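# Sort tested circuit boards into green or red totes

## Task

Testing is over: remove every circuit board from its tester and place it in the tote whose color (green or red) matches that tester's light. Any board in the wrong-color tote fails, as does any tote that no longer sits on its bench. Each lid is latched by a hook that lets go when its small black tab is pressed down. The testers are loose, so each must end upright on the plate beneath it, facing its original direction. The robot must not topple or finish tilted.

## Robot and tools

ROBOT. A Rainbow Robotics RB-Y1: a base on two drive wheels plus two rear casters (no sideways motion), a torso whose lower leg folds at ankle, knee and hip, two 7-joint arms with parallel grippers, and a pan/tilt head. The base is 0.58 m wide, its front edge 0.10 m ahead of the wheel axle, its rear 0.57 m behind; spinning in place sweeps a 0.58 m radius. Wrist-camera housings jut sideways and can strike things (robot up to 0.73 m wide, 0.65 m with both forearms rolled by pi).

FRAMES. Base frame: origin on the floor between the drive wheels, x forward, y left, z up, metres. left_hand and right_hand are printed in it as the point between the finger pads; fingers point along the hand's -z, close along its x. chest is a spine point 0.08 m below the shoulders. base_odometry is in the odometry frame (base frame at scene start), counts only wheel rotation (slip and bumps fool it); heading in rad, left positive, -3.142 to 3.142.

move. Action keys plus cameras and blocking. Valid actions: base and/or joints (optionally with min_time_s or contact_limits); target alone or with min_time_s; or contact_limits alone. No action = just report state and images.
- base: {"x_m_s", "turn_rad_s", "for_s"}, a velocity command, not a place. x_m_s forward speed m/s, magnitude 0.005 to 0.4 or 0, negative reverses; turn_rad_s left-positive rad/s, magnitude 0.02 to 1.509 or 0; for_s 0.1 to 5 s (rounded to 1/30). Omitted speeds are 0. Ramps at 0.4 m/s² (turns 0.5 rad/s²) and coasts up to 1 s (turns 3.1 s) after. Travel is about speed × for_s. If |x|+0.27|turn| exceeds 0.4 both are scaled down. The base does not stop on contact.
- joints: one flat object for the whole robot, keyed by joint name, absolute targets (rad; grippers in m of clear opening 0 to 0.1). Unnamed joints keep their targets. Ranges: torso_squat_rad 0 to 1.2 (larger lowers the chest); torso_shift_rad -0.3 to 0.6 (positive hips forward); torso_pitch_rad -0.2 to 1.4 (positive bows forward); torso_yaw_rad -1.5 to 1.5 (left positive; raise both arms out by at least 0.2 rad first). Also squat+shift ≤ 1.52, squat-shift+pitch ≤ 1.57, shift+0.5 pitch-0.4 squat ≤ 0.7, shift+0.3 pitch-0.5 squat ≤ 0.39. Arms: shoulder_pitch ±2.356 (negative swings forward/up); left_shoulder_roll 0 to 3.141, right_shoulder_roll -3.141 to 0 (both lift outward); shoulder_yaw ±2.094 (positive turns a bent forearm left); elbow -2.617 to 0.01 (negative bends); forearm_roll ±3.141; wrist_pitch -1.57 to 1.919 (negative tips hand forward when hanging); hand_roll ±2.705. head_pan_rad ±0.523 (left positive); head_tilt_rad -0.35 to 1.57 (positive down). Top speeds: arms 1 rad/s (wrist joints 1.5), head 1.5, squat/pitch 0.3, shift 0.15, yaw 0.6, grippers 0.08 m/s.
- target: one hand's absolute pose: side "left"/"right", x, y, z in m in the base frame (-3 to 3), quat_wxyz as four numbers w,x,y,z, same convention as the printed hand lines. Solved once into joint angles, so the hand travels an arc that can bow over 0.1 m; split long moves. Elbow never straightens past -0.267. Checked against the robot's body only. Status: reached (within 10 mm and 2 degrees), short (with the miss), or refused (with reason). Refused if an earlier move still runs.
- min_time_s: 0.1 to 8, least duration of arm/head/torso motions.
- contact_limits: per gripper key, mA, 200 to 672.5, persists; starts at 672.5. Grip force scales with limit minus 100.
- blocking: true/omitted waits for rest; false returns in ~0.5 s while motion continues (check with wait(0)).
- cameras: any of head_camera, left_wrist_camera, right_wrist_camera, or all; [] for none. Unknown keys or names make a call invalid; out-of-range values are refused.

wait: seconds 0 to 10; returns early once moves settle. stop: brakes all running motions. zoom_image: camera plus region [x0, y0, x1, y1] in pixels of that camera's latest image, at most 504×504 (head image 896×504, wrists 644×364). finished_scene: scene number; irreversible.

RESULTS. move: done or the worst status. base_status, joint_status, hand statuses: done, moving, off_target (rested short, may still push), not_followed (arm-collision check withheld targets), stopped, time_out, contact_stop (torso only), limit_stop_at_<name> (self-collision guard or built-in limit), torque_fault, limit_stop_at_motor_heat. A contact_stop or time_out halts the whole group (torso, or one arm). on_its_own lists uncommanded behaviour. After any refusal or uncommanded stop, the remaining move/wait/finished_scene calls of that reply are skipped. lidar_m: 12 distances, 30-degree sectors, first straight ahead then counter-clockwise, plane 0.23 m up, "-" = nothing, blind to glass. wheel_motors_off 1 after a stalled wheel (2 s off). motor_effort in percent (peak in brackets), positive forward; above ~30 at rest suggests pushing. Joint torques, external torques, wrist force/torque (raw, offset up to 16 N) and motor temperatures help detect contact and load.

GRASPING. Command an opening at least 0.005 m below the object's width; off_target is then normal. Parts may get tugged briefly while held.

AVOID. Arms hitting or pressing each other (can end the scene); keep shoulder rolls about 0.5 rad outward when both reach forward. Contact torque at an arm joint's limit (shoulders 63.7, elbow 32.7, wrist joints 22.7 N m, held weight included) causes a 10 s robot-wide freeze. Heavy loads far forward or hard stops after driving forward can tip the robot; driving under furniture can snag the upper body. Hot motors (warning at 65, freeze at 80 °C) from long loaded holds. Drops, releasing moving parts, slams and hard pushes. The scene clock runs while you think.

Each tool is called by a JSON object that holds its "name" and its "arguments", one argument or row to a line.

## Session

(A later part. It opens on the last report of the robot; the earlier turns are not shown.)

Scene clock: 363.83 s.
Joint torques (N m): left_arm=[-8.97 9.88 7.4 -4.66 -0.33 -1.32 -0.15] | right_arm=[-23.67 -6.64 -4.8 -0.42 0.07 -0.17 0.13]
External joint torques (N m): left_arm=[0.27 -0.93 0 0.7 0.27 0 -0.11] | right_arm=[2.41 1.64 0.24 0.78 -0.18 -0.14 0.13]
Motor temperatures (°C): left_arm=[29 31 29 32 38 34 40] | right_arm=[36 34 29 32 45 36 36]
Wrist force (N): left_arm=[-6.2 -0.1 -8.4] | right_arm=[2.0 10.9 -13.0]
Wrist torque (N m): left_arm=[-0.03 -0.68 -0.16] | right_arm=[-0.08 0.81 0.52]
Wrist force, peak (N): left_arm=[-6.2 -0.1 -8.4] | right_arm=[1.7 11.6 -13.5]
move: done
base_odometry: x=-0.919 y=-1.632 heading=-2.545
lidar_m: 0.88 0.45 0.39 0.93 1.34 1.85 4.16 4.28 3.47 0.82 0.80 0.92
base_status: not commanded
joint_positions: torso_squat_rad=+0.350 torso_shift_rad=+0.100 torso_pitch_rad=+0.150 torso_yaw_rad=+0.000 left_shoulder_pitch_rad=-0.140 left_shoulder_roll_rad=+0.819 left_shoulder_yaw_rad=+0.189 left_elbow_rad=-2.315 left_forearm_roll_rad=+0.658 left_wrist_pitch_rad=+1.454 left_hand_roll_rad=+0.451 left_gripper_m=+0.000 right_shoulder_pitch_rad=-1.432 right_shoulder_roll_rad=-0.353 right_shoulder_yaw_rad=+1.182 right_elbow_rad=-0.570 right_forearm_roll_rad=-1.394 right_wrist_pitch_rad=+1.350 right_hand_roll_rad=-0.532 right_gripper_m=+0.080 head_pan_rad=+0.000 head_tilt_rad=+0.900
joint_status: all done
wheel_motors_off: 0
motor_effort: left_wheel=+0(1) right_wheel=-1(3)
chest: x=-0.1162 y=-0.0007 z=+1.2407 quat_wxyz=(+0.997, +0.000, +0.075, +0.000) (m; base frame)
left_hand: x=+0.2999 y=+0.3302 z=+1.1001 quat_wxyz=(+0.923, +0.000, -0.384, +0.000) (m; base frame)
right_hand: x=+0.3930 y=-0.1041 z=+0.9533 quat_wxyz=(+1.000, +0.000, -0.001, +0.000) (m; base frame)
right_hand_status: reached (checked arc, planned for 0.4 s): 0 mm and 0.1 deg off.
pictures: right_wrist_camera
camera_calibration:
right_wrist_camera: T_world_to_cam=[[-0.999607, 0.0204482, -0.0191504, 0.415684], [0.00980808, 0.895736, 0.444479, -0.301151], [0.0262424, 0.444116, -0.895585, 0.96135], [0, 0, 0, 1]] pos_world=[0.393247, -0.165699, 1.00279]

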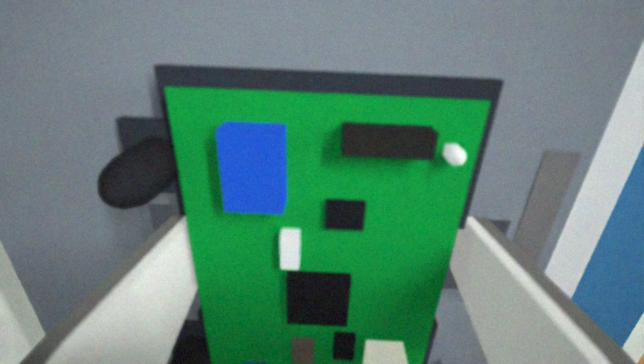

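{"name": "move", "arguments": {
  "target": {"side":"right","x":0.393,"y":-0.104,"z":0.94,"quat_wxyz":[1,0,0,0]},
  "cameras": ["right_wrist_camera"]
}}

{"name": "move", "arguments": {
  "joints": {"right_gripper_m":0.055},
  "contact_limits": {"right_gripper_m":500},
  "cameras": ["right_wrist_camera"]
}}

{"name": "move", "arguments": {
  "target": {"side":"right","x":0.393,"y":-0.104,"z":0.97,"quat_wxyz":[1,0,0,0]},
  "cameras": ["right_wrist_camera","head_camera"]
}}

Scene clock: 370.03 s.
Joint torques (N m): left_arm=[-8.77 10.16 7.33 -4.72 -0.29 -1.29 -0.17] | right_arm=[-20.18 -12.59 -0.91 2.08 2.27 1.02 0.75]
External joint torques (N m): left_arm=[0.47 -0.65 -0.06 0.64 0.3 0.03 -0.13] | right_arm=[5.84 -4.5 3.36 3.24 2.02 1.11 0.75]
Motor temperatures (°C): left_arm=[29 31 29 32 38 34 40] | right_arm=[36 34 29 32 45 36 36]
Wrist force (N): left_arm=[-6.2 -0.1 -8.1] | right_arm=[3.0 21.9 -10.8]
Wrist torque (N m): left_arm=[-0.02 -0.69 -0.16] | right_arm=[0.11 0.93 0.01]
Wrist force, peak (N): left_arm=[-6.2 -0.1 -8.4] | right_arm=[3.0 35.1 -3.7]
move: done
base_odometry: x=-0.919 y=-1.632 heading=-2.545
lidar_m: 0.89 0.44 0.39 0.93 1.35 1.84 4.15 4.29 3.46 0.82 0.80 0.93
base_status: not commanded
joint_positions: torso_squat_rad=+0.350 torso_shift_rad=+0.100 torso_pitch_rad=+0.150 torso_yaw_rad=+0.000 left_shoulder_pitch_rad=-0.140 left_shoulder_roll_rad=+0.819 left_shoulder_yaw_rad=+0.189 left_elbow_rad=-2.315 left_forearm_roll_rad=+0.658 left_wrist_pitch_rad=+1.454 left_hand_roll_rad=+0.451 left_gripper_m=+0.000 right_shoulder_pitch_rad=-1.426 right_shoulder_roll_rad=-0.305 right_shoulder_yaw_rad=+1.183 right_elbow_rad=-0.480 right_forearm_roll_rad=-1.394 right_wrist_pitch_rad=+1.320 right_hand_roll_rad=-0.486 right_gripper_m=+0.080 head_pan_rad=+0.000 head_tilt_rad=+0.900
joint_status: all done
wheel_motors_off: 0
motor_effort: left_wheel=+3(3) right_wheel=-3(4)
chest: x=-0.1163 y=-0.0006 z=+1.2407 quat_wxyz=(+0.997, +0.000, +0.075, +0.000) (m; base frame)
left_hand: x=+0.2998 y=+0.3304 z=+1.1001 quat_wxyz=(+0.923, +0.000, -0.384, +0.000) (m; base frame)
right_hand: x=+0.3929 y=-0.1024 z=+0.9407 quat_wxyz=(+1.000, +0.001, -0.001, +0.001) (m; base frame)
right_hand_status: reached (checked arc, planned for 0.3 s): 2 mm and 0.2 deg off.
pictures: right_wrist_camera
camera_calibration:
right_wrist_camera: T_world_to_cam=[[-0.999637, 0.0184915, -0.0195942, 0.415577], [0.00780966, 0.894929, 0.446141, -0.297933], [0.0257853, 0.445826, -0.894748, 0.948908], [0, 0, 0, 1]] pos_world=[0.393285, -0.164104, 0.990097]

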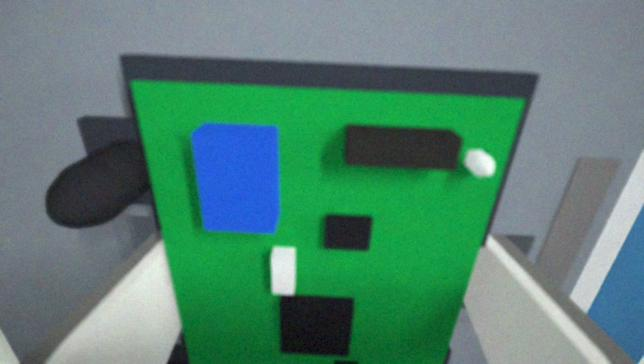

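Scene clock: 370.80 s.
Joint torques (N m): left_arm=[-8.96 9.91 7.38 -4.62 -0.33 -1.32 -0.15] | right_arm=[-18.92 -10.19 -1.3 1.19 0.55 3.26 0.37]
External joint torques (N m): left_arm=[0.28 -0.89 -0.02 0.74 0.26 0 -0.11] | right_arm=[7.1 -2.08 2.97 2.34 0.3 3.3 0.37]
Motor temperatures (°C): left_arm=[29 31 29 32 38 34 40] | right_arm=[36 34 29 32 45 36 36]
Wrist force (N): left_arm=[-5.9 0.0 -7.7] | right_arm=[14.6 18.3 -13.5]
Wrist torque (N m): left_arm=[-0.02 -0.66 -0.15] | right_arm=[-0.03 0.76 0.52]
Wrist force, peak (N): left_arm=[-6.3 0.0 -8.3] | right_arm=[20.5 20.8 -16.3]
move: off_target
base_odometry: x=-0.919 y=-1.632 heading=-2.545
lidar_m: 0.89 0.44 0.39 0.93 1.35 1.84 4.15 4.29 3.47 0.81 0.80 0.92
base_status: not commanded
joint_positions: torso_squat_rad=+0.350 torso_shift_rad=+0.100 torso_pitch_rad=+0.150 torso_yaw_rad=+0.000 left_shoulder_pitch_rad=-0.140 left_shoulder_roll_rad=+0.819 left_shoulder_yaw_rad=+0.189 left_elbow_rad=-2.315 left_forearm_roll_rad=+0.658 left_wrist_pitch_rad=+1.454 left_hand_roll_rad=+0.451 left_gripper_m=+0.000 right_shoulder_pitch_rad=-1.427 right_shoulder_roll_rad=-0.305 right_shoulder_yaw_rad=+1.183 right_elbow_rad=-0.479 right_forearm_roll_rad=-1.393 right_wrist_pitch_rad=+1.320 right_hand_roll_rad=-0.486 right_gripper_m=+0.071 head_pan_rad=+0.000 head_tilt_rad=+0.900
joint_status: right_gripper_m off_target (ended at +0.071, target +0.055)
wheel_motors_off: 0
motor_effort: left_wheel=+0(2) right_wheel=-3(4)
contact_limits: right_gripper_m 500 mA
chest: x=-0.1161 y=-0.0006 z=+1.2407 quat_wxyz=(+0.997, +0.000, +0.075, +0.000) (m; base frame)
left_hand: x=+0.2999 y=+0.3304 z=+1.1000 quat_wxyz=(+0.923, +0.000, -0.384, +0.000) (m; base frame)
right_hand: x=+0.3934 y=-0.1028 z=+0.9408 quat_wxyz=(+1.000, +0.001, -0.002, +0.001) (m; base frame)
pictures: right_wrist_camera
camera_calibration:
right_wrist_camera: T_world_to_cam=[[-0.99961, 0.0189243, -0.0205128, 0.416996], [0.00779799, 0.895107, 0.445784, -0.297264], [0.0267973, 0.44545, -0.894906, 0.948837], [0, 0, 0, 1]] pos_world=[0.393725, -0.164468, 0.990189]

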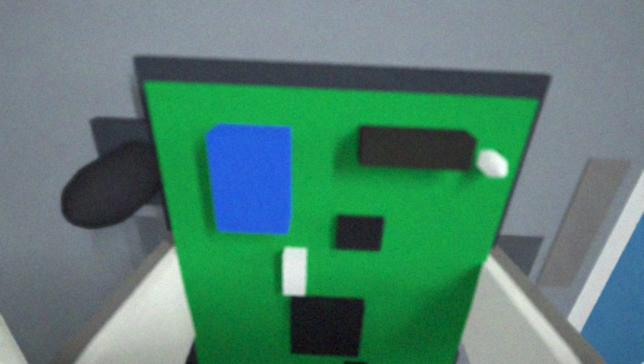

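Scene clock: 371.90 s.
Joint torques (N m): left_arm=[-8.58 10.16 7.54 -4.63 -0.36 -1.33 -0.19] | right_arm=[-24.68 -8.33 -6.01 -1.2 0.2 0.01 -0.08]
External joint torques (N m): left_arm=[0.66 -0.64 0.14 0.73 0.23 -0.01 -0.15] | right_arm=[1.51 0.15 -0.48 0 -0.05 0.03 -0.08]
Motor temperatures (°C): left_arm=[29 31 29 32 38 34 40] | right_arm=[36 34 29 32 45 36 36]
Wrist force (N): left_arm=[-6.0 0.1 -7.8] | right_arm=[2.3 10.7 -13.3]
Wrist torque (N m): left_arm=[-0.02 -0.66 -0.16] | right_arm=[-0.05 0.84 0.52]
Wrist force, peak (N): left_arm=[-6.3 0.0 -8.1] | right_arm=[17.4 20.0 -17.1]
move: done
base_odometry: x=-0.919 y=-1.632 heading=-2.545
lidar_m: 0.89 0.45 0.40 0.93 1.35 1.84 4.16 4.29 3.47 0.83 0.79 0.92
base_status: not commanded
joint_positions: torso_squat_rad=+0.350 torso_shift_rad=+0.100 torso_pitch_rad=+0.150 torso_yaw_rad=+0.000 left_shoulder_pitch_rad=-0.140 left_shoulder_roll_rad=+0.819 left_shoulder_yaw_rad=+0.189 left_elbow_rad=-2.315 left_forearm_roll_rad=+0.658 left_wrist_pitch_rad=+1.454 left_hand_roll_rad=+0.451 left_gripper_m=+0.000 right_shoulder_pitch_rad=-1.451 right_shoulder_roll_rad=-0.387 right_shoulder_yaw_rad=+1.176 right_elbow_rad=-0.626 right_forearm_roll_rad=-1.402 right_wrist_pitch_rad=+1.391 right_hand_roll_rad=-0.559 right_gripper_m=+0.070 head_pan_rad=+0.000 head_tilt_rad=+0.900
joint_status: all done
wheel_motors_off: 0
motor_effort: left_wheel=+1(2) right_wheel=-2(4)
contact_limits: right_gripper_m 500 mA
chest: x=-0.1162 y=-0.0007 z=+1.2407 quat_wxyz=(+0.997, +0.000, +0.075, +0.000) (m; base frame)
left_hand: x=+0.2999 y=+0.3302 z=+1.1001 quat_wxyz=(+0.923, +0.000, -0.384, +0.000) (m; base frame)
right_hand: x=+0.3928 y=-0.1042 z=+0.9701 quat_wxyz=(+1.000, -0.001, +0.002, +0.000) (m; base frame)
right_hand_status: reached (checked arc, planned for 0.4 s): 0 mm and 0.3 deg off.
pictures: head_camera, right_wrist_camera
camera_calibration:
head_camera: T_world_to_cam=[[0.0348875, -0.998751, 0.0357607, -0.0516226], [-0.846251, -0.0485577, -0.530568, 0.76576], [0.531641, -0.0117524, -0.846888, 1.18878], [0, 0, 0, 1]] pos_world=[0.0178199, -0.000403603, 1.4149]
right_wrist_camera: T_world_to_cam=[[-0.999723, 0.0200226, -0.0123636, 0.409236], [0.012475, 0.896428, 0.443014, -0.308009], [0.0199533, 0.442738, -0.896429, 0.979623], [0, 0, 0, 1]] pos_world=[0.393418, -0.165802, 1.01967]

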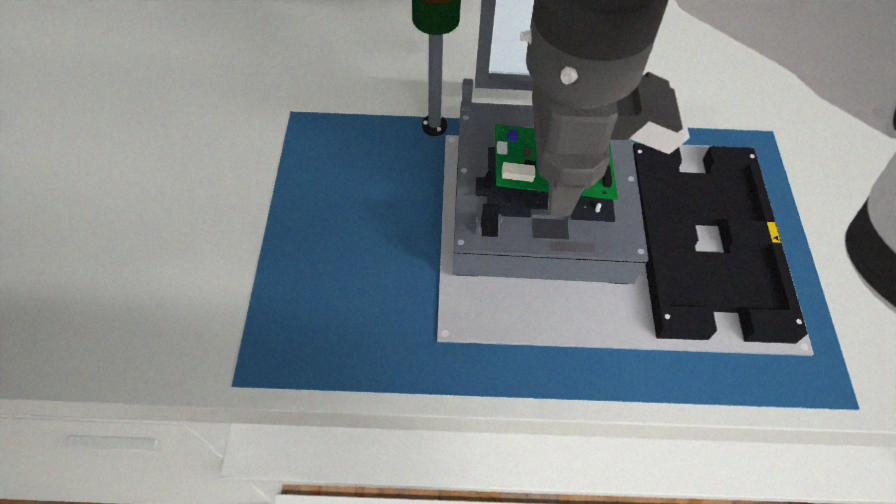

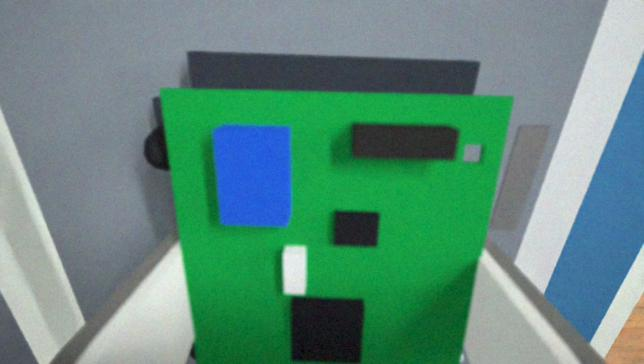

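{"name": "move", "arguments": {
  "target": {"side":"right","x":0.393,"y":-0.104,"z":1.09,"quat_wxyz":[1,0,0,0]},
  "cameras": []
}}

{"name": "move", "arguments": {
  "target": {"side":"right","x":0.30,"y":-0.18,"z":1.12,"quat_wxyz":[1,0,0,0]},
  "cameras": ["head_camera"]
}}

{"name": "move", "arguments": {
  "joints": {"torso_pitch_rad":0,"torso_shift_rad":0},
  "base": {"x_m_s":-0.39,"for_s":1.9},
  "contact_limits": {"right_gripper_m":600},
  "cameras": ["head_camera"]
}}

Scene clock: 389.00 s.
Joint torques (N m): left_arm=[-8.89 10.42 7.44 -4.64 -0.33 -1.37 -0.12] | right_arm=[-23.21 -7.63 -7.03 -0.93 -0.05 -0.31 0.02]
External joint torques (N m): left_arm=[0.35 -0.39 0.04 0.72 0.26 -0.05 -0.08] | right_arm=[3.17 1.65 0.28 0.01 -0.31 -0.3 0.02]
Motor temperatures (°C): left_arm=[29 31 29 32 38 34 40] | right_arm=[37 34 29 32 45 36 36]
Wrist force (N): left_arm=[-6.2 0.0 -8.3] | right_arm=[2.4 10.9 -13.5]
Wrist torque (N m): left_arm=[-0.01 -0.67 -0.15] | right_arm=[-0.08 0.84 0.51]
Wrist force, peak (N): left_arm=[-6.3 -0.1 -8.3] | right_arm=[2.0 11.1 -15.2]
move: done
base_odometry: x=-0.919 y=-1.632 heading=-2.545
lidar_m: 0.89 0.46 0.40 0.93 1.34 1.84 4.14 4.30 3.47 0.82 0.80 0.93
base_status: not commanded
joint_positions: torso_squat_rad=+0.350 torso_shift_rad=+0.100 torso_pitch_rad=+0.150 torso_yaw_rad=+0.000 left_shoulder_pitch_rad=-0.140 left_shoulder_roll_rad=+0.819 left_shoulder_yaw_rad=+0.189 left_elbow_rad=-2.315 left_forearm_roll_rad=+0.658 left_wrist_pitch_rad=+1.454 left_hand_roll_rad=+0.451 left_gripper_m=+0.000 right_shoulder_pitch_rad=-1.615 right_shoulder_roll_rad=-0.547 right_shoulder_yaw_rad=+1.111 right_elbow_rad=-0.839 right_forearm_roll_rad=-1.475 right_wrist_pitch_rad=+1.619 right_hand_roll_rad=-0.664 right_gripper_m=+0.070 head_pan_rad=+0.000 head_tilt_rad=+0.900
joint_status: all done
wheel_motors_off: 0
motor_effort: left_wheel=+1(2) right_wheel=+0(2)
contact_limits: right_gripper_m 500 mA
chest: x=-0.1162 y=-0.0007 z=+1.2407 quat_wxyz=(+0.997, +0.000, +0.075, +0.000) (m; base frame)
left_hand: x=+0.2999 y=+0.3302 z=+1.1001 quat_wxyz=(+0.923, +0.000, -0.384, +0.000) (m; base frame)
right_hand: x=+0.3932 y=-0.1041 z=+1.0903 quat_wxyz=(+1.000, +0.000, +0.001, +0.000) (m; base frame)
right_hand_status: reached (checked arc, planned for 0.5 s): 0 mm and 0.1 deg off.
pictures: none
No camera images: "cameras" was empty.

Scene clock: 390.50 s.
Joint torques (N m): left_arm=[-9.15 10.3 7.43 -4.66 -0.35 -1.33 -0.18] | right_arm=[-18.96 -7.67 -11.51 -0.36 0.01 -0.09 0.14]
External joint torques (N m): left_arm=[0.09 -0.51 0.03 0.71 0.24 -0.01 -0.14] | right_arm=[2.3 1.37 -0.73 -0.3 -0.23 -0.09 0.14]
Motor temperatures (°C): left_arm=[29 31 29 32 38 34 40] | right_arm=[37 34 29 32 45 36 36]
Wrist force (N): left_arm=[-6.0 -0.1 -8.2] | right_arm=[2.2 11.1 -13.7]
Wrist torque (N m): left_arm=[0.00 -0.65 -0.17] | right_arm=[-0.11 0.84 0.53]
Wrist force, peak (N): left_arm=[-6.2 -0.2 -8.3] | right_arm=[2.3 11.6 -14.2]
move: done
base_odometry: x=-0.919 y=-1.632 heading=-2.545
lidar_m: 0.89 0.44 0.40 0.93 1.35 1.85 4.16 4.29 3.47 0.82 0.80 0.92
base_status: not commanded
joint_positions: torso_squat_rad=+0.350 torso_shift_rad=+0.100 torso_pitch_rad=+0.150 torso_yaw_rad=+0.000 left_shoulder_pitch_rad=-0.140 left_shoulder_roll_rad=+0.819 left_shoulder_yaw_rad=+0.189 left_elbow_rad=-2.315 left_forearm_roll_rad=+0.658 left_wrist_pitch_rad=+1.454 left_hand_roll_rad=+0.451 left_gripper_m=+0.000 right_shoulder_pitch_rad=-1.439 right_shoulder_roll_rad=-1.036 right_shoulder_yaw_rad=+1.021 right_elbow_rad=-1.644 right_forearm_roll_rad=-1.585 right_wrist_pitch_rad=+1.675 right_hand_roll_rad=-0.961 right_gripper_m=+0.070 head_pan_rad=+0.000 head_tilt_rad=+0.900
joint_status: all done
wheel_motors_off: 0
motor_effort: left_wheel=+0(2) right_wheel=-1(2)
contact_limits: right_gripper_m 500 mA
chest: x=-0.1162 y=-0.0008 z=+1.2407 quat_wxyz=(+0.997, +0.000, +0.075, +0.000) (m; base frame)
left_hand: x=+0.2999 y=+0.3302 z=+1.1001 quat_wxyz=(+0.923, +0.000, -0.384, +0.000) (m; base frame)
right_hand: x=+0.3000 y=-0.1800 z=+1.1204 quat_wxyz=(+1.000, +0.000, +0.001, +0.000) (m; base frame)
right_hand_status: reached (checked arc, planned for 1.1 s): 0 mm and 0.1 deg off.
pictures: head_camera
camera_calibration:
head_camera: T_world_to_cam=[[0.0348384, -0.998753, 0.0357576, -0.0516306], [-0.846238, -0.0485147, -0.530592, 0.765781], [0.531665, -0.0117744, -0.846873, 1.18877], [0, 0, 0, 1]] pos_world=[0.0178037, -0.000417431, 1.4149]

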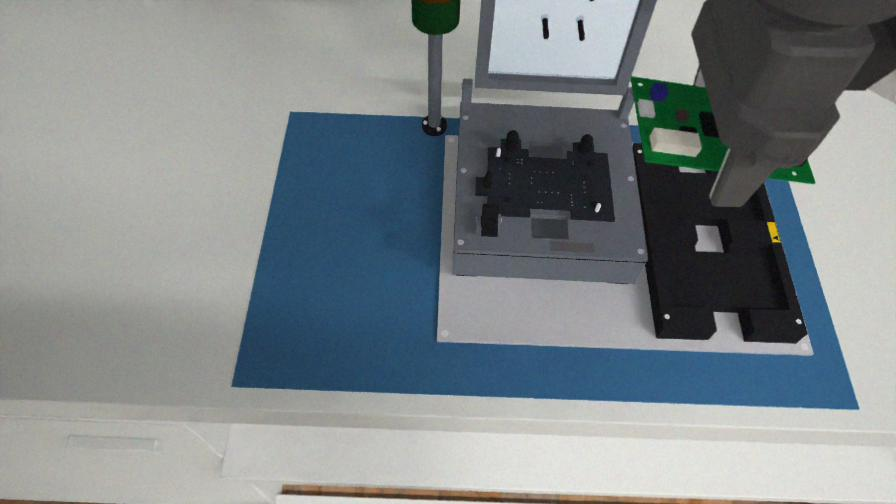

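Scene clock: 393.87 s.
Joint torques (N m): left_arm=[-10.24 10.19 7.01 -4.07 -0.35 -1.42 -0.16] | right_arm=[-19.08 -7.1 -10.59 0.76 0.17 -0.29 0.13]
External joint torques (N m): left_arm=[0.71 -0.59 -0.25 0.6 0.33 0.07 -0.12] | right_arm=[2.29 1.22 0.13 -0.13 -0.32 -0.1 0.12]
Motor temperatures (°C): left_arm=[29 31 29 32 38 34 40] | right_arm=[37 34 29 32 45 36 36]
Wrist force (N): left_arm=[-6.8 0.2 -7.2] | right_arm=[0.9 11.1 -13.3]
Wrist torque (N m): left_arm=[-0.05 -0.70 -0.16] | right_arm=[-0.11 0.74 0.54]
Wrist force, peak (N): left_arm=[-5.8 -0.2 -8.9] | right_arm=[2.7 11.1 -13.9]
move: done
base_odometry: x=-0.306 y=-1.216 heading=-2.545
lidar_m: 1.23 1.04 1.33 1.29 1.35 1.85 3.42 3.59 3.47 3.34 1.48 1.22
base_status: done (sent for 1.9 of 1.9 s)
joint_positions: torso_squat_rad=+0.350 torso_shift_rad=+0.000 torso_pitch_rad=+0.000 torso_yaw_rad=+0.000 left_shoulder_pitch_rad=-0.140 left_shoulder_roll_rad=+0.819 left_shoulder_yaw_rad=+0.189 left_elbow_rad=-2.315 left_forearm_roll_rad=+0.658 left_wrist_pitch_rad=+1.454 left_hand_roll_rad=+0.451 left_gripper_m=+0.000 right_shoulder_pitch_rad=-1.439 right_shoulder_roll_rad=-1.036 right_shoulder_yaw_rad=+1.021 right_elbow_rad=-1.644 right_forearm_roll_rad=-1.585 right_wrist_pitch_rad=+1.675 right_hand_roll_rad=-0.961 right_gripper_m=+0.070 head_pan_rad=+0.000 head_tilt_rad=+0.900
joint_status: all done
wheel_motors_off: 0
motor_effort: left_wheel=-5(27) right_wheel=+5(31)
contact_limits: right_gripper_m 600 mA
chest: x=-0.2281 y=-0.0008 z=+1.2475 quat_wxyz=(+1.000, +0.000, +0.000, +0.000) (m; base frame)
left_hand: x=+0.2044 y=+0.3301 z=+1.1706 quat_wxyz=(+0.892, +0.000, -0.452, +0.000) (m; base frame)
right_hand: x=+0.2014 y=-0.1800 z=+1.1907 quat_wxyz=(+0.997, +0.000, -0.074, +0.000) (m; base frame)
pictures: head_camera
camera_calibration:
head_camera: T_world_to_cam=[[0.0290037, -0.998756, 0.0405636, -0.0553004], [-0.757452, -0.0484398, -0.651091, 0.845256], [0.652246, -0.0118409, -0.757915, 1.1705], [0, 0, 0, 1]] pos_world=[-0.121608, -0.000427826, 1.43972]

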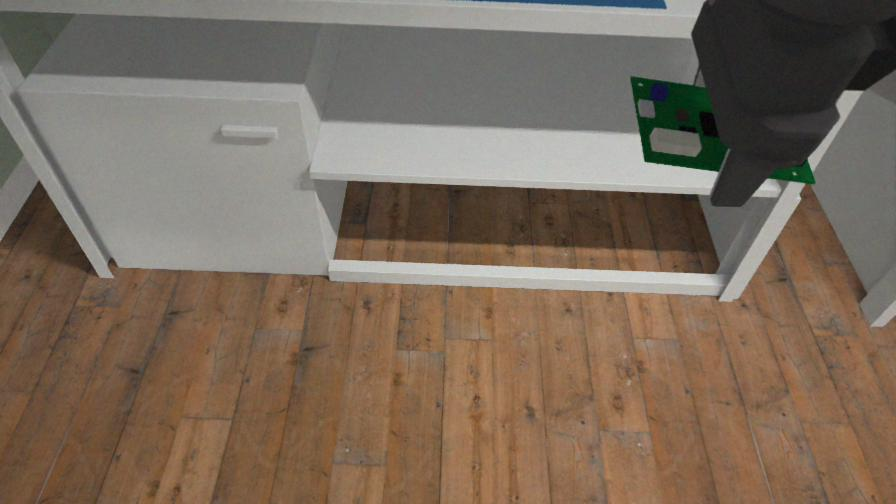

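{"name": "move", "arguments": {
  "base": {"turn_rad_s":1.2,"for_s":2.585},
  "joints": {"head_tilt_rad":0.6},
  "cameras": []
}}

{"name": "move", "arguments": {
  "base": {"x_m_s":0.39,"for_s":4.95},
  "cameras": ["head_camera"]
}}

Scene clock: 406.10 s.
Joint torques (N m): left_arm=[-10.34 10.02 7.12 -3.98 -0.4 -1.47 -0.16] | right_arm=[-19.18 -6.92 -10.73 0.81 0.17 -0.26 0.11]
External joint torques (N m): left_arm=[0.6 -0.76 -0.14 0.69 0.27 0.01 -0.11] | right_arm=[2.18 1.39 -0.01 -0.08 -0.32 -0.08 0.1]
Motor temperatures (°C): left_arm=[29 31 29 32 38 34 40] | right_arm=[36 34 29 32 45 36 36]
Wrist force (N): left_arm=[-6.7 0.2 -7.3] | right_arm=[0.8 10.9 -13.4]
Wrist torque (N m): left_arm=[-0.04 -0.71 -0.16] | right_arm=[-0.10 0.76 0.53]
Wrist force, peak (N): left_arm=[-7.0 -0.3 -7.7] | right_arm=[1.2 11.3 -13.7]
move: done
base_odometry: x=-0.306 y=-1.216 heading=+0.574
lidar_m: 3.41 3.47 3.49 3.33 1.48 1.22 1.51 1.05 1.33 1.30 1.33 1.77
base_status: done (sent for 2.6 of 2.6 s)
joint_positions: torso_squat_rad=+0.350 torso_shift_rad=+0.000 torso_pitch_rad=+0.000 torso_yaw_rad=+0.000 left_shoulder_pitch_rad=-0.140 left_shoulder_roll_rad=+0.819 left_shoulder_yaw_rad=+0.189 left_elbow_rad=-2.315 left_forearm_roll_rad=+0.658 left_wrist_pitch_rad=+1.454 left_hand_roll_rad=+0.451 left_gripper_m=+0.000 right_shoulder_pitch_rad=-1.439 right_shoulder_roll_rad=-1.036 right_shoulder_yaw_rad=+1.021 right_elbow_rad=-1.644 right_forearm_roll_rad=-1.585 right_wrist_pitch_rad=+1.675 right_hand_roll_rad=-0.961 right_gripper_m=+0.070 head_pan_rad=+0.000 head_tilt_rad=+0.600
joint_status: all done
wheel_motors_off: 0
motor_effort: left_wheel=+1(28) right_wheel=+4(30)
contact_limits: right_gripper_m 600 mA
chest: x=-0.2281 y=-0.0007 z=+1.2475 quat_wxyz=(+1.000, +0.000, +0.000, +0.000) (m; base frame)
left_hand: x=+0.2044 y=+0.3301 z=+1.1706 quat_wxyz=(+0.892, +0.000, -0.452, +0.000) (m; base frame)
right_hand: x=+0.2014 y=-0.1800 z=+1.1907 quat_wxyz=(+0.997, +0.000, -0.074, +0.000) (m; base frame)
pictures: none
No camera images: "cameras" was empty.

Scene clock: 412.40 s.
Joint torques (N m): left_arm=[-10.32 10.2 7.19 -4.01 -0.36 -1.42 -0.13] | right_arm=[-19.2 -7.06 -10.87 0.79 0.23 -0.27 0.04]
External joint torques (N m): left_arm=[0.62 -0.58 -0.07 0.67 0.32 0.06 -0.08] | right_arm=[2.16 1.26 -0.15 -0.09 -0.26 -0.08 0.03]
Motor temperatures (°C): left_arm=[29 31 29 32 38 34 40] | right_arm=[36 34 29 32 45 36 36]
Wrist force (N): left_arm=[-6.8 0.1 -7.3] | right_arm=[0.9 10.7 -13.3]
Wrist torque (N m): left_arm=[-0.02 -0.72 -0.17] | right_arm=[-0.06 0.76 0.54]
Wrist force, peak (N): left_arm=[-6.8 0.2 -7.7] | right_arm=[1.0 11.0 -13.9]
move: done
base_odometry: x=+1.320 y=-0.163 heading=+0.575
lidar_m: 1.49 1.51 2.79 3.40 3.51 3.09 2.93 1.83 1.29 1.23 1.25 1.65
base_status: done (sent for 4.97 of 4.97 s)
joint_positions: torso_squat_rad=+0.350 torso_shift_rad=+0.000 torso_pitch_rad=+0.000 torso_yaw_rad=+0.000 left_shoulder_pitch_rad=-0.140 left_shoulder_roll_rad=+0.819 left_shoulder_yaw_rad=+0.189 left_elbow_rad=-2.315 left_forearm_roll_rad=+0.658 left_wrist_pitch_rad=+1.454 left_hand_roll_rad=+0.451 left_gripper_m=+0.000 right_shoulder_pitch_rad=-1.439 right_shoulder_roll_rad=-1.036 right_shoulder_yaw_rad=+1.021 right_elbow_rad=-1.644 right_forearm_roll_rad=-1.585 right_wrist_pitch_rad=+1.675 right_hand_roll_rad=-0.961 right_gripper_m=+0.070 head_pan_rad=+0.000 head_tilt_rad=+0.600
joint_status: not commanded
wheel_motors_off: 0
motor_effort: left_wheel=+1(31) right_wheel=-2(29)
contact_limits: right_gripper_m 600 mA
chest: x=-0.2280 y=-0.0007 z=+1.2475 quat_wxyz=(+1.000, +0.000, +0.000, +0.000) (m; base frame)
left_hand: x=+0.2045 y=+0.3301 z=+1.1705 quat_wxyz=(+0.892, +0.000, -0.452, +0.000) (m; base frame)
right_hand: x=+0.2015 y=-0.1800 z=+1.1906 quat_wxyz=(+0.997, +0.000, -0.074, +0.000) (m; base frame)
pictures: head_camera
camera_calibration:
head_camera: T_world_to_cam=[[0.0154716, -0.99876, 0.0473178, -0.0678503], [-0.531372, -0.0483005, -0.84576, 1.1737], [0.846997, -0.0120581, -0.531461, 0.882754], [0, 0, 0, 1]] pos_world=[-0.122969, -0.000431541, 1.46503]

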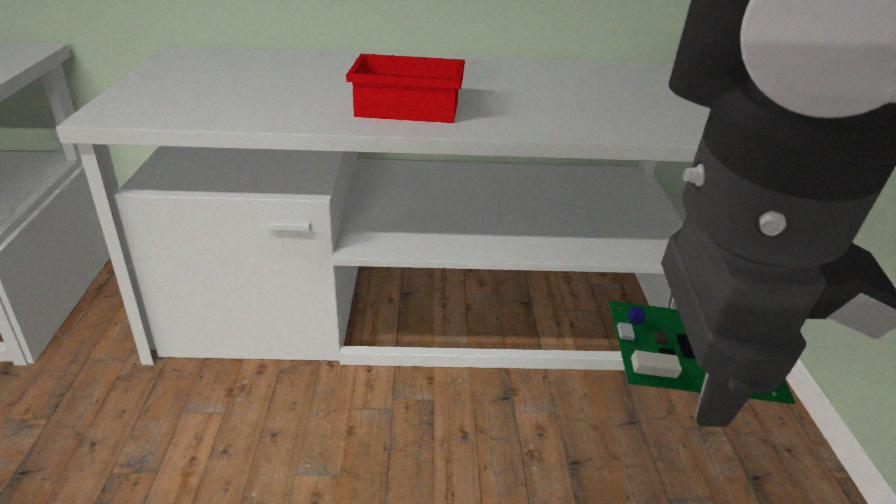

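{"name": "move", "arguments": {
  "base": {"turn_rad_s":0.2,"for_s":0.5},
  "cameras": []
}}

{"name": "move", "arguments": {
  "base": {"x_m_s":0.39,"for_s":3.0},
  "joints": {"head_tilt_rad":0.9},
  "cameras": ["head_camera"]
}}

Scene clock: 435.33 s.
Joint torques (N m): left_arm=[-10.38 10.19 7.16 -4.09 -0.41 -1.44 -0.16] | right_arm=[-19.26 -7.14 -10.85 0.78 0.2 -0.25 0.05]
External joint torques (N m): left_arm=[0.56 -0.59 -0.1 0.59 0.27 0.04 -0.12] | right_arm=[2.1 1.17 -0.13 -0.1 -0.29 -0.07 0.04]
Motor temperatures (°C): left_arm=[29 31 29 32 38 34 40] | right_arm=[36 34 29 32 45 36 36]
Wrist force (N): left_arm=[-6.5 0.1 -7.2] | right_arm=[1.0 10.7 -13.4]
Wrist torque (N m): left_arm=[-0.04 -0.68 -0.16] | right_arm=[-0.07 0.74 0.54]
Wrist force, peak (N): left_arm=[-6.9 0.0 -7.6] | right_arm=[1.3 11.1 -13.7]
move: done
base_odometry: x=+1.320 y=-0.163 heading=+0.674
lidar_m: 1.50 1.55 2.80 3.38 3.59 3.02 2.93 1.65 1.26 1.23 1.29 1.65
base_status: done (sent for 0.5 of 0.5 s)
joint_positions: torso_squat_rad=+0.350 torso_shift_rad=+0.000 torso_pitch_rad=+0.000 torso_yaw_rad=+0.000 left_shoulder_pitch_rad=-0.140 left_shoulder_roll_rad=+0.819 left_shoulder_yaw_rad=+0.189 left_elbow_rad=-2.315 left_forearm_roll_rad=+0.658 left_wrist_pitch_rad=+1.454 left_hand_roll_rad=+0.451 left_gripper_m=+0.000 right_shoulder_pitch_rad=-1.439 right_shoulder_roll_rad=-1.036 right_shoulder_yaw_rad=+1.021 right_elbow_rad=-1.644 right_forearm_roll_rad=-1.585 right_wrist_pitch_rad=+1.675 right_hand_roll_rad=-0.961 right_gripper_m=+0.070 head_pan_rad=+0.000 head_tilt_rad=+0.600
joint_status: not commanded
wheel_motors_off: 0
motor_effort: left_wheel=-4(30) right_wheel=+2(27)
contact_limits: right_gripper_m 600 mA
chest: x=-0.2280 y=-0.0008 z=+1.2475 quat_wxyz=(+1.000, +0.000, +0.000, +0.000) (m; base frame)
left_hand: x=+0.2044 y=+0.3301 z=+1.1705 quat_wxyz=(+0.892, +0.000, -0.452, +0.000) (m; base frame)
right_hand: x=+0.2015 y=-0.1800 z=+1.1906 quat_wxyz=(+0.997, +0.000, -0.074, +0.000) (m; base frame)
pictures: none
No camera images: "cameras" was empty.

Scene clock: 439.67 s.
Joint torques (N m): left_arm=[-10.22 10.15 7.28 -4.07 -0.36 -1.49 -0.14] | right_arm=[-19.06 -7.09 -10.68 0.91 0.17 -0.29 0.1]
External joint torques (N m): left_arm=[0.72 -0.63 0.02 0.6 0.31 0 -0.1] | right_arm=[2.3 1.23 0.04 0.02 -0.33 -0.11 0.09]
Motor temperatures (°C): left_arm=[29 31 29 32 38 34 40] | right_arm=[36 34 29 32 45 36 36]
Wrist force (N): left_arm=[-6.6 0.3 -7.2] | right_arm=[0.8 10.9 -13.1]
Wrist torque (N m): left_arm=[-0.04 -0.67 -0.16] | right_arm=[-0.08 0.75 0.51]
Wrist force, peak (N): left_arm=[-6.8 0.0 -7.6] | right_arm=[1.0 11.1 -13.9]
move: done
base_odometry: x=+2.233 y=+0.568 heading=+0.675
lidar_m: 0.64 0.36 0.46 2.34 3.53 4.17 4.11 1.74 1.32 0.93 0.95 0.97
base_status: done (sent for 3 of 3 s)
joint_positions: torso_squat_rad=+0.350 torso_shift_rad=+0.000 torso_pitch_rad=+0.000 torso_yaw_rad=+0.000 left_shoulder_pitch_rad=-0.140 left_shoulder_roll_rad=+0.819 left_shoulder_yaw_rad=+0.189 left_elbow_rad=-2.315 left_forearm_roll_rad=+0.658 left_wrist_pitch_rad=+1.454 left_hand_roll_rad=+0.451 left_gripper_m=+0.000 right_shoulder_pitch_rad=-1.439 right_shoulder_roll_rad=-1.036 right_shoulder_yaw_rad=+1.020 right_elbow_rad=-1.644 right_forearm_roll_rad=-1.585 right_wrist_pitch_rad=+1.675 right_hand_roll_rad=-0.961 right_gripper_m=+0.070 head_pan_rad=+0.000 head_tilt_rad=+0.900
joint_status: all done
wheel_motors_off: 0
motor_effort: left_wheel=-1(33) right_wheel=-4(26)
contact_limits: right_gripper_m 600 mA
chest: x=-0.2280 y=-0.0007 z=+1.2475 quat_wxyz=(+1.000, +0.000, +0.000, +0.000) (m; base frame)
left_hand: x=+0.2045 y=+0.3301 z=+1.1705 quat_wxyz=(+0.892, +0.000, -0.452, +0.000) (m; base frame)
right_hand: x=+0.2015 y=-0.1800 z=+1.1906 quat_wxyz=(+0.997, +0.000, -0.074, +0.000) (m; base frame)
pictures: head_camera
camera_calibration:
head_camera: T_world_to_cam=[[0.0290349, -0.998754, 0.0405785, -0.0553057], [-0.757535, -0.0484717, -0.650992, 0.845166], [0.652148, -0.0118381, -0.757999, 1.17054], [0, 0, 0, 1]] pos_world=[-0.121518, -0.000413152, 1.43971]

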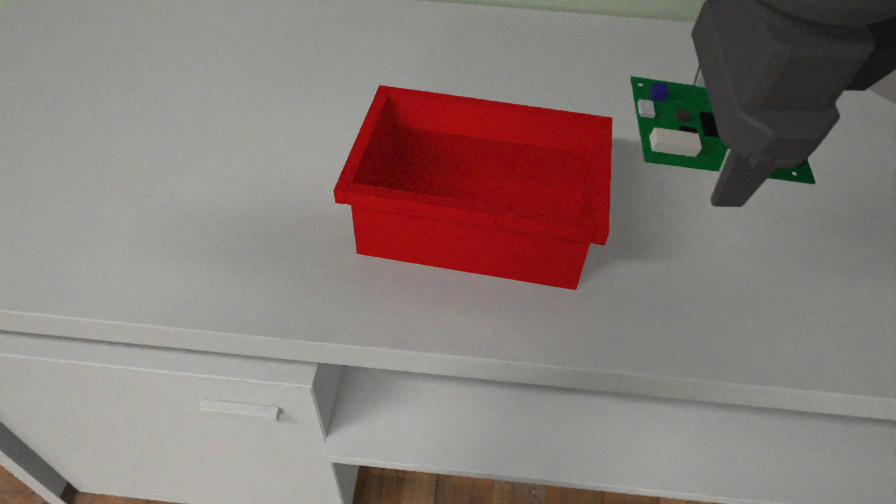

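{"name": "move", "arguments": {
  "target": {"side":"right","x":0.25,"y":-0.15,"z":1.25,"quat_wxyz":[1,0,0,0]},
  "cameras": []
}}

{"name": "move", "arguments": {
  "joints": {"torso_shift_rad":0.2,"torso_pitch_rad":0.3},
  "cameras": ["head_camera"]
}}

Scene clock: 469.73 s.
Joint torques (N m): left_arm=[-10.19 10.21 7.22 -4.02 -0.43 -1.46 -0.27] | right_arm=[-22.85 -8.65 -6.1 0.48 -0.04 -0.09 -0.01]
External joint torques (N m): left_arm=[0.75 -0.57 -0.04 0.65 0.25 0.03 -0.23] | right_arm=[2.2 0.33 1.23 0.56 -0.29 -0.06 -0.01]
Motor temperatures (°C): left_arm=[29 31 29 32 38 34 40] | right_arm=[36 34 29 32 45 36 36]
Wrist force (N): left_arm=[-6.9 -0.2 -7.3] | right_arm=[2.3 11.0 -13.5]
Wrist torque (N m): left_arm=[0.00 -0.71 -0.17] | right_arm=[-0.06 0.86 0.53]
Wrist force, peak (N): left_arm=[-6.9 0.0 -7.6] | right_arm=[1.6 11.9 -14.0]
move: done
base_odometry: x=+2.233 y=+0.568 heading=+0.675
lidar_m: 0.64 0.36 0.46 2.34 3.53 4.17 4.11 1.74 1.33 0.94 0.95 0.97
base_status: not commanded
joint_positions: torso_squat_rad=+0.350 torso_shift_rad=+0.000 torso_pitch_rad=+0.000 torso_yaw_rad=+0.000 left_shoulder_pitch_rad=-0.140 left_shoulder_roll_rad=+0.819 left_shoulder_yaw_rad=+0.189 left_elbow_rad=-2.315 left_forearm_roll_rad=+0.658 left_wrist_pitch_rad=+1.454 left_hand_roll_rad=+0.451 left_gripper_m=+0.000 right_shoulder_pitch_rad=-1.703 right_shoulder_roll_rad=-0.701 right_shoulder_yaw_rad=+1.057 right_elbow_rad=-0.896 right_forearm_roll_rad=-1.621 right_wrist_pitch_rad=+1.889 right_hand_roll_rad=-0.636 right_gripper_m=+0.070 head_pan_rad=+0.000 head_tilt_rad=+0.900
joint_status: all done
wheel_motors_off: 0
motor_effort: left_wheel=+1(3) right_wheel=-2(4)
contact_limits: right_gripper_m 600 mA
chest: x=-0.2280 y=-0.0007 z=+1.2475 quat_wxyz=(+1.000, +0.000, +0.000, +0.000) (m; base frame)
left_hand: x=+0.2044 y=+0.3302 z=+1.1705 quat_wxyz=(+0.892, +0.000, -0.452, +0.000) (m; base frame)
right_hand: x=+0.2499 y=-0.1499 z=+1.2502 quat_wxyz=(+1.000, +0.000, -0.001, +0.000) (m; base frame)
right_hand_status: reached (checked arc, planned for 1.1 s): 0 mm and 0.1 deg off.
pictures: none
No camera images: "cameras" was empty.

Scene clock: 471.93 s.
Joint torques (N m): left_arm=[-6.81 9.96 7.6 -5.11 -0.26 -1.17 -0.21] | right_arm=[-23.28 -8.73 -6.29 -0.43 -0.32 0.4 -0.21]
External joint torques (N m): left_arm=[0.5 -0.63 0.22 0.82 0.23 -0.05 -0.17] | right_arm=[2.28 0.51 1.21 0.74 -0.23 -0.07 -0.2]
Motor temperatures (°C): left_arm=[29 31 29 32 38 34 40] | right_arm=[36 34 29 32 45 36 36]
Wrist force (N): left_arm=[-5.2 0.2 -8.4] | right_arm=[3.8 10.6 -13.2]
Wrist torque (N m): left_arm=[-0.04 -0.63 -0.16] | right_arm=[-0.04 0.89 0.54]
Wrist force, peak (N): left_arm=[-5.7 -0.2 -8.9] | right_arm=[4.2 11.0 -13.7]
move: done
base_odometry: x=+2.233 y=+0.568 heading=+0.675
lidar_m: 0.64 0.36 0.45 2.34 3.52 4.17 4.11 1.75 1.32 0.93 0.96 0.97
base_status: not commanded
joint_positions: torso_squat_rad=+0.350 torso_shift_rad=+0.200 torso_pitch_rad=+0.300 torso_yaw_rad=+0.000 left_shoulder_pitch_rad=-0.140 left_shoulder_roll_rad=+0.819 left_shoulder_yaw_rad=+0.189 left_elbow_rad=-2.315 left_forearm_roll_rad=+0.658 left_wrist_pitch_rad=+1.454 left_hand_roll_rad=+0.451 left_gripper_m=+0.000 right_shoulder_pitch_rad=-1.703 right_shoulder_roll_rad=-0.701 right_shoulder_yaw_rad=+1.058 right_elbow_rad=-0.896 right_forearm_roll_rad=-1.621 right_wrist_pitch_rad=+1.889 right_hand_roll_rad=-0.636 right_gripper_m=+0.070 head_pan_rad=+0.000 head_tilt_rad=+0.900
joint_status: all done
wheel_motors_off: 0
motor_effort: left_wheel=+3(5) right_wheel=-4(5)
contact_limits: right_gripper_m 600 mA
chest: x=-0.0060 y=-0.0007 z=+1.2206 quat_wxyz=(+0.989, +0.000, +0.149, +0.000) (m; base frame)
left_hand: x=+0.3844 y=+0.3303 z=+1.0193 quat_wxyz=(+0.950, +0.000, -0.314, +0.000) (m; base frame)
right_hand: x=+0.4514 y=-0.1497 z=+1.0820 quat_wxyz=(+0.989, +0.000, +0.148, +0.000) (m; base frame)
pictures: head_camera
camera_calibration:
head_camera: T_world_to_cam=[[0.0399642, -0.998746, 0.0301453, -0.0478418], [-0.916031, -0.0486716, -0.398142, 0.686264], [0.39911, -0.0117026, -0.916828, 1.1977], [0, 0, 0, 1]] pos_world=[0.152537, -0.000364146, 1.37276]

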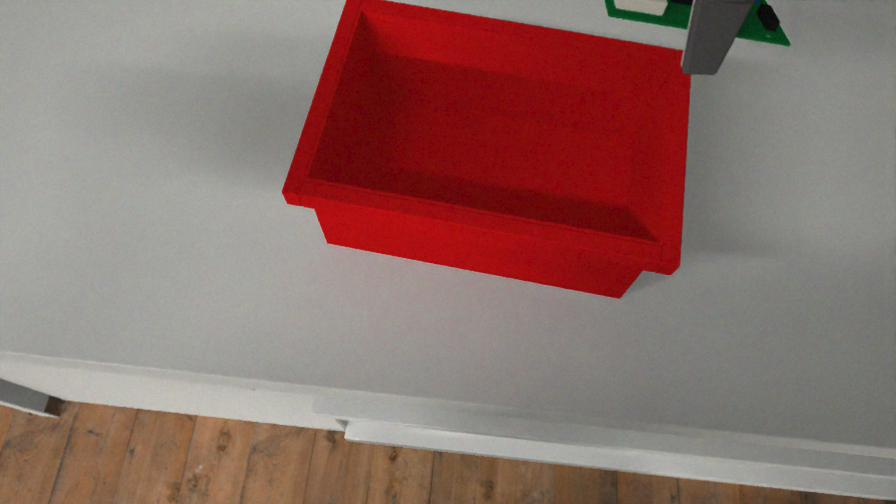

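{"name": "move", "arguments": {
  "target": {"side":"right","x":0.45,"y":-0.035,"z":1.07,"quat_wxyz":[1,0,0,0]},
  "cameras": ["head_camera","right_wrist_camera"]
}}

{"name": "move", "arguments": {
  "target": {"side":"right","x":0.45,"y":-0.035,"z":0.97,"quat_wxyz":[1,0,0,0]},
  "cameras": ["head_camera"]
}}

Scene clock: 480.70 s.
Joint torques (N m): left_arm=[-6.74 9.96 7.25 -5.18 -0.2 -1.11 -0.15] | right_arm=[-22.8 -8.27 -8.54 -0.44 0.19 0.25 0.39]
External joint torques (N m): left_arm=[0.58 -0.63 -0.12 0.75 0.29 0.02 -0.12] | right_arm=[1.86 -0.26 1.05 0.68 -0.05 0.26 0.39]
Motor temperatures (°C): left_arm=[29 31 29 32 38 34 40] | right_arm=[36 34 29 32 45 36 36]
Wrist force (N): left_arm=[-5.2 0.1 -8.8] | right_arm=[2.1 11.0 -14.0]
Wrist torque (N m): left_arm=[-0.03 -0.63 -0.15] | right_arm=[-0.07 0.84 0.53]
Wrist force, peak (N): left_arm=[-5.7 0.4 -8.9] | right_arm=[1.8 11.5 -14.6]
move: done
base_odometry: x=+2.233 y=+0.568 heading=+0.675
lidar_m: 0.64 0.36 0.46 2.34 3.53 4.16 4.11 1.75 1.33 0.93 0.95 0.97
base_status: not commanded
joint_positions: torso_squat_rad=+0.350 torso_shift_rad=+0.200 torso_pitch_rad=+0.300 torso_yaw_rad=+0.000 left_shoulder_pitch_rad=-0.140 left_shoulder_roll_rad=+0.819 left_shoulder_yaw_rad=+0.189 left_elbow_rad=-2.315 left_forearm_roll_rad=+0.658 left_wrist_pitch_rad=+1.454 left_hand_roll_rad=+0.451 left_gripper_m=+0.000 right_shoulder_pitch_rad=-1.724 right_shoulder_roll_rad=-0.596 right_shoulder_yaw_rad=+1.086 right_elbow_rad=-1.231 right_forearm_roll_rad=-1.462 right_wrist_pitch_rad=+1.661 right_hand_roll_rad=-1.041 right_gripper_m=+0.070 head_pan_rad=+0.000 head_tilt_rad=+0.900
joint_status: all done
wheel_motors_off: 0
motor_effort: left_wheel=+2(5) right_wheel=-3(4)
contact_limits: right_gripper_m 600 mA
chest: x=-0.0060 y=-0.0007 z=+1.2206 quat_wxyz=(+0.989, +0.000, +0.149, +0.000) (m; base frame)
left_hand: x=+0.3843 y=+0.3303 z=+1.0193 quat_wxyz=(+0.950, +0.000, -0.314, +0.000) (m; base frame)
right_hand: x=+0.4499 y=-0.0350 z=+1.0704 quat_wxyz=(+1.000, +0.000, +0.000, +0.000) (m; base frame)
right_hand_status: reached (checked arc, planned for 0.7 s): 0 mm and 0.1 deg off.
pictures: head_camera, right_wrist_camera
camera_calibration:
head_camera: T_world_to_cam=[[0.0399495, -0.998747, 0.0301355, -0.0478368], [-0.916011, -0.0486548, -0.398191, 0.686304], [0.399158, -0.011697, -0.916807, 1.19769], [0, 0, 0, 1]] pos_world=[0.152506, -0.000375578, 1.37277]
right_wrist_camera: T_world_to_cam=[[-0.999648, 0.0196696, -0.0178045, 0.471919], [0.0096985, 0.895557, 0.444841, -0.416005], [0.0246948, 0.444512, -0.895433, 1.03462], [0, 0, 0, 1]] pos_world=[0.450238, -0.0966259, 1.11989]

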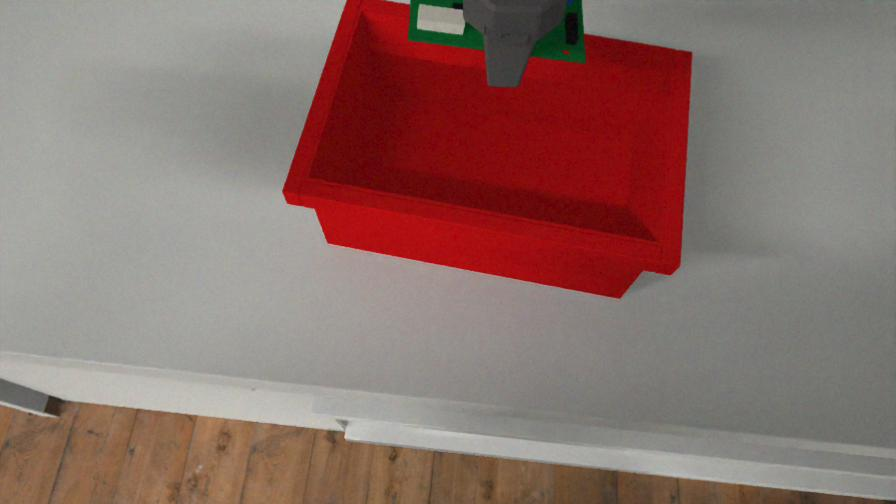

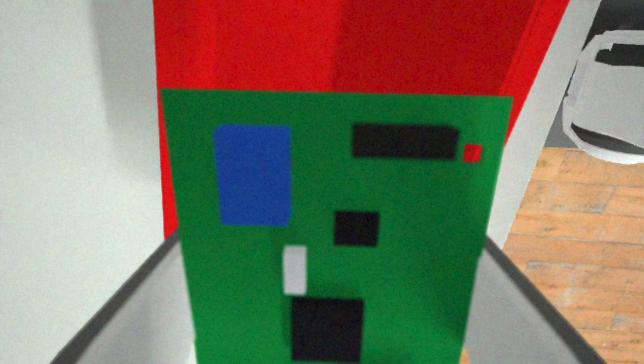

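Scene clock: 481.77 s.
Joint torques (N m): left_arm=[-6.7 10.13 7.36 -5.15 -0.21 -1.09 -0.11] | right_arm=[-24.23 -6.58 -8.85 -1.03 -0.04 0.24 0.17]
External joint torques (N m): left_arm=[0.62 -0.46 -0.01 0.77 0.28 0.04 -0.08] | right_arm=[0.23 0.64 0.21 0.81 -0.29 0.25 0.17]
Motor temperatures (°C): left_arm=[29 31 29 32 38 34 40] | right_arm=[36 34 29 32 45 36 36]
Wrist force (N): left_arm=[-5.5 -0.2 -8.7] | right_arm=[2.0 10.7 -13.4]
Wrist torque (N m): left_arm=[-0.01 -0.65 -0.16] | right_arm=[-0.03 0.82 0.53]
Wrist force, peak (N): left_arm=[-5.4 0.2 -8.9] | right_arm=[2.0 10.9 -15.1]
move: done
base_odometry: x=+2.233 y=+0.568 heading=+0.675
lidar_m: 0.64 0.36 0.45 2.34 3.52 4.16 4.10 1.74 1.33 0.93 0.95 0.96
base_status: not commanded
joint_positions: torso_squat_rad=+0.350 torso_shift_rad=+0.200 torso_pitch_rad=+0.300 torso_yaw_rad=+0.000 left_shoulder_pitch_rad=-0.140 left_shoulder_roll_rad=+0.819 left_shoulder_yaw_rad=+0.189 left_elbow_rad=-2.315 left_forearm_roll_rad=+0.658 left_wrist_pitch_rad=+1.454 left_hand_roll_rad=+0.451 left_gripper_m=+0.000 right_shoulder_pitch_rad=-1.569 right_shoulder_roll_rad=-0.515 right_shoulder_yaw_rad=+1.175 right_elbow_rad=-1.153 right_forearm_roll_rad=-1.347 right_wrist_pitch_rad=+1.477 right_hand_roll_rad=-1.002 right_gripper_m=+0.070 head_pan_rad=+0.000 head_tilt_rad=+0.900
joint_status: all done
wheel_motors_off: 0
motor_effort: left_wheel=+2(4) right_wheel=-2(4)
contact_limits: right_gripper_m 600 mA
chest: x=-0.0060 y=-0.0007 z=+1.2206 quat_wxyz=(+0.989, +0.000, +0.149, +0.000) (m; base frame)
left_hand: x=+0.3843 y=+0.3302 z=+1.0193 quat_wxyz=(+0.950, +0.000, -0.314, +0.000) (m; base frame)
right_hand: x=+0.4498 y=-0.0352 z=+0.9700 quat_wxyz=(+1.000, +0.000, +0.000, +0.000) (m; base frame)
right_hand_status: reached (checked arc, planned for 0.5 s): 0 mm and 0.1 deg off.
pictures: head_camera
camera_calibration:
head_camera: T_world_to_cam=[[0.0399315, -0.998748, 0.0301337, -0.0478367], [-0.916021, -0.0486373, -0.39817, 0.686279], [0.399137, -0.0117036, -0.916817, 1.19769], [0, 0, 0, 1]] pos_world=[0.152512, -0.00038074, 1.37276]

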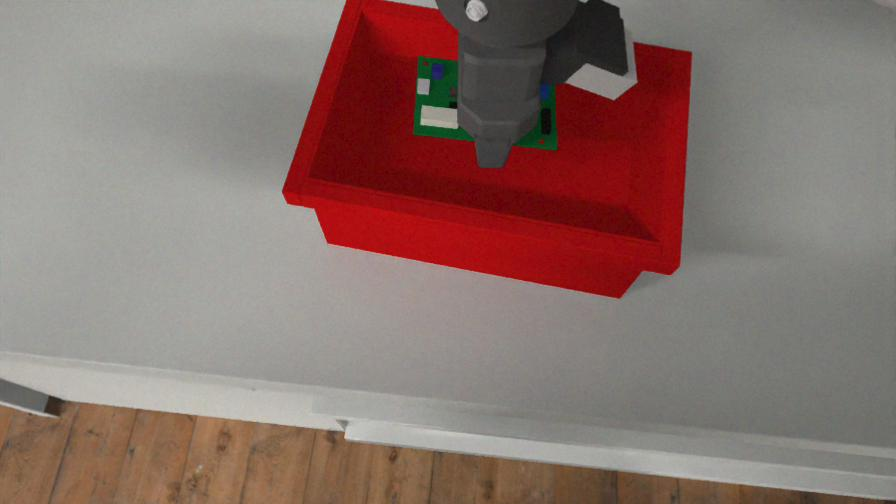

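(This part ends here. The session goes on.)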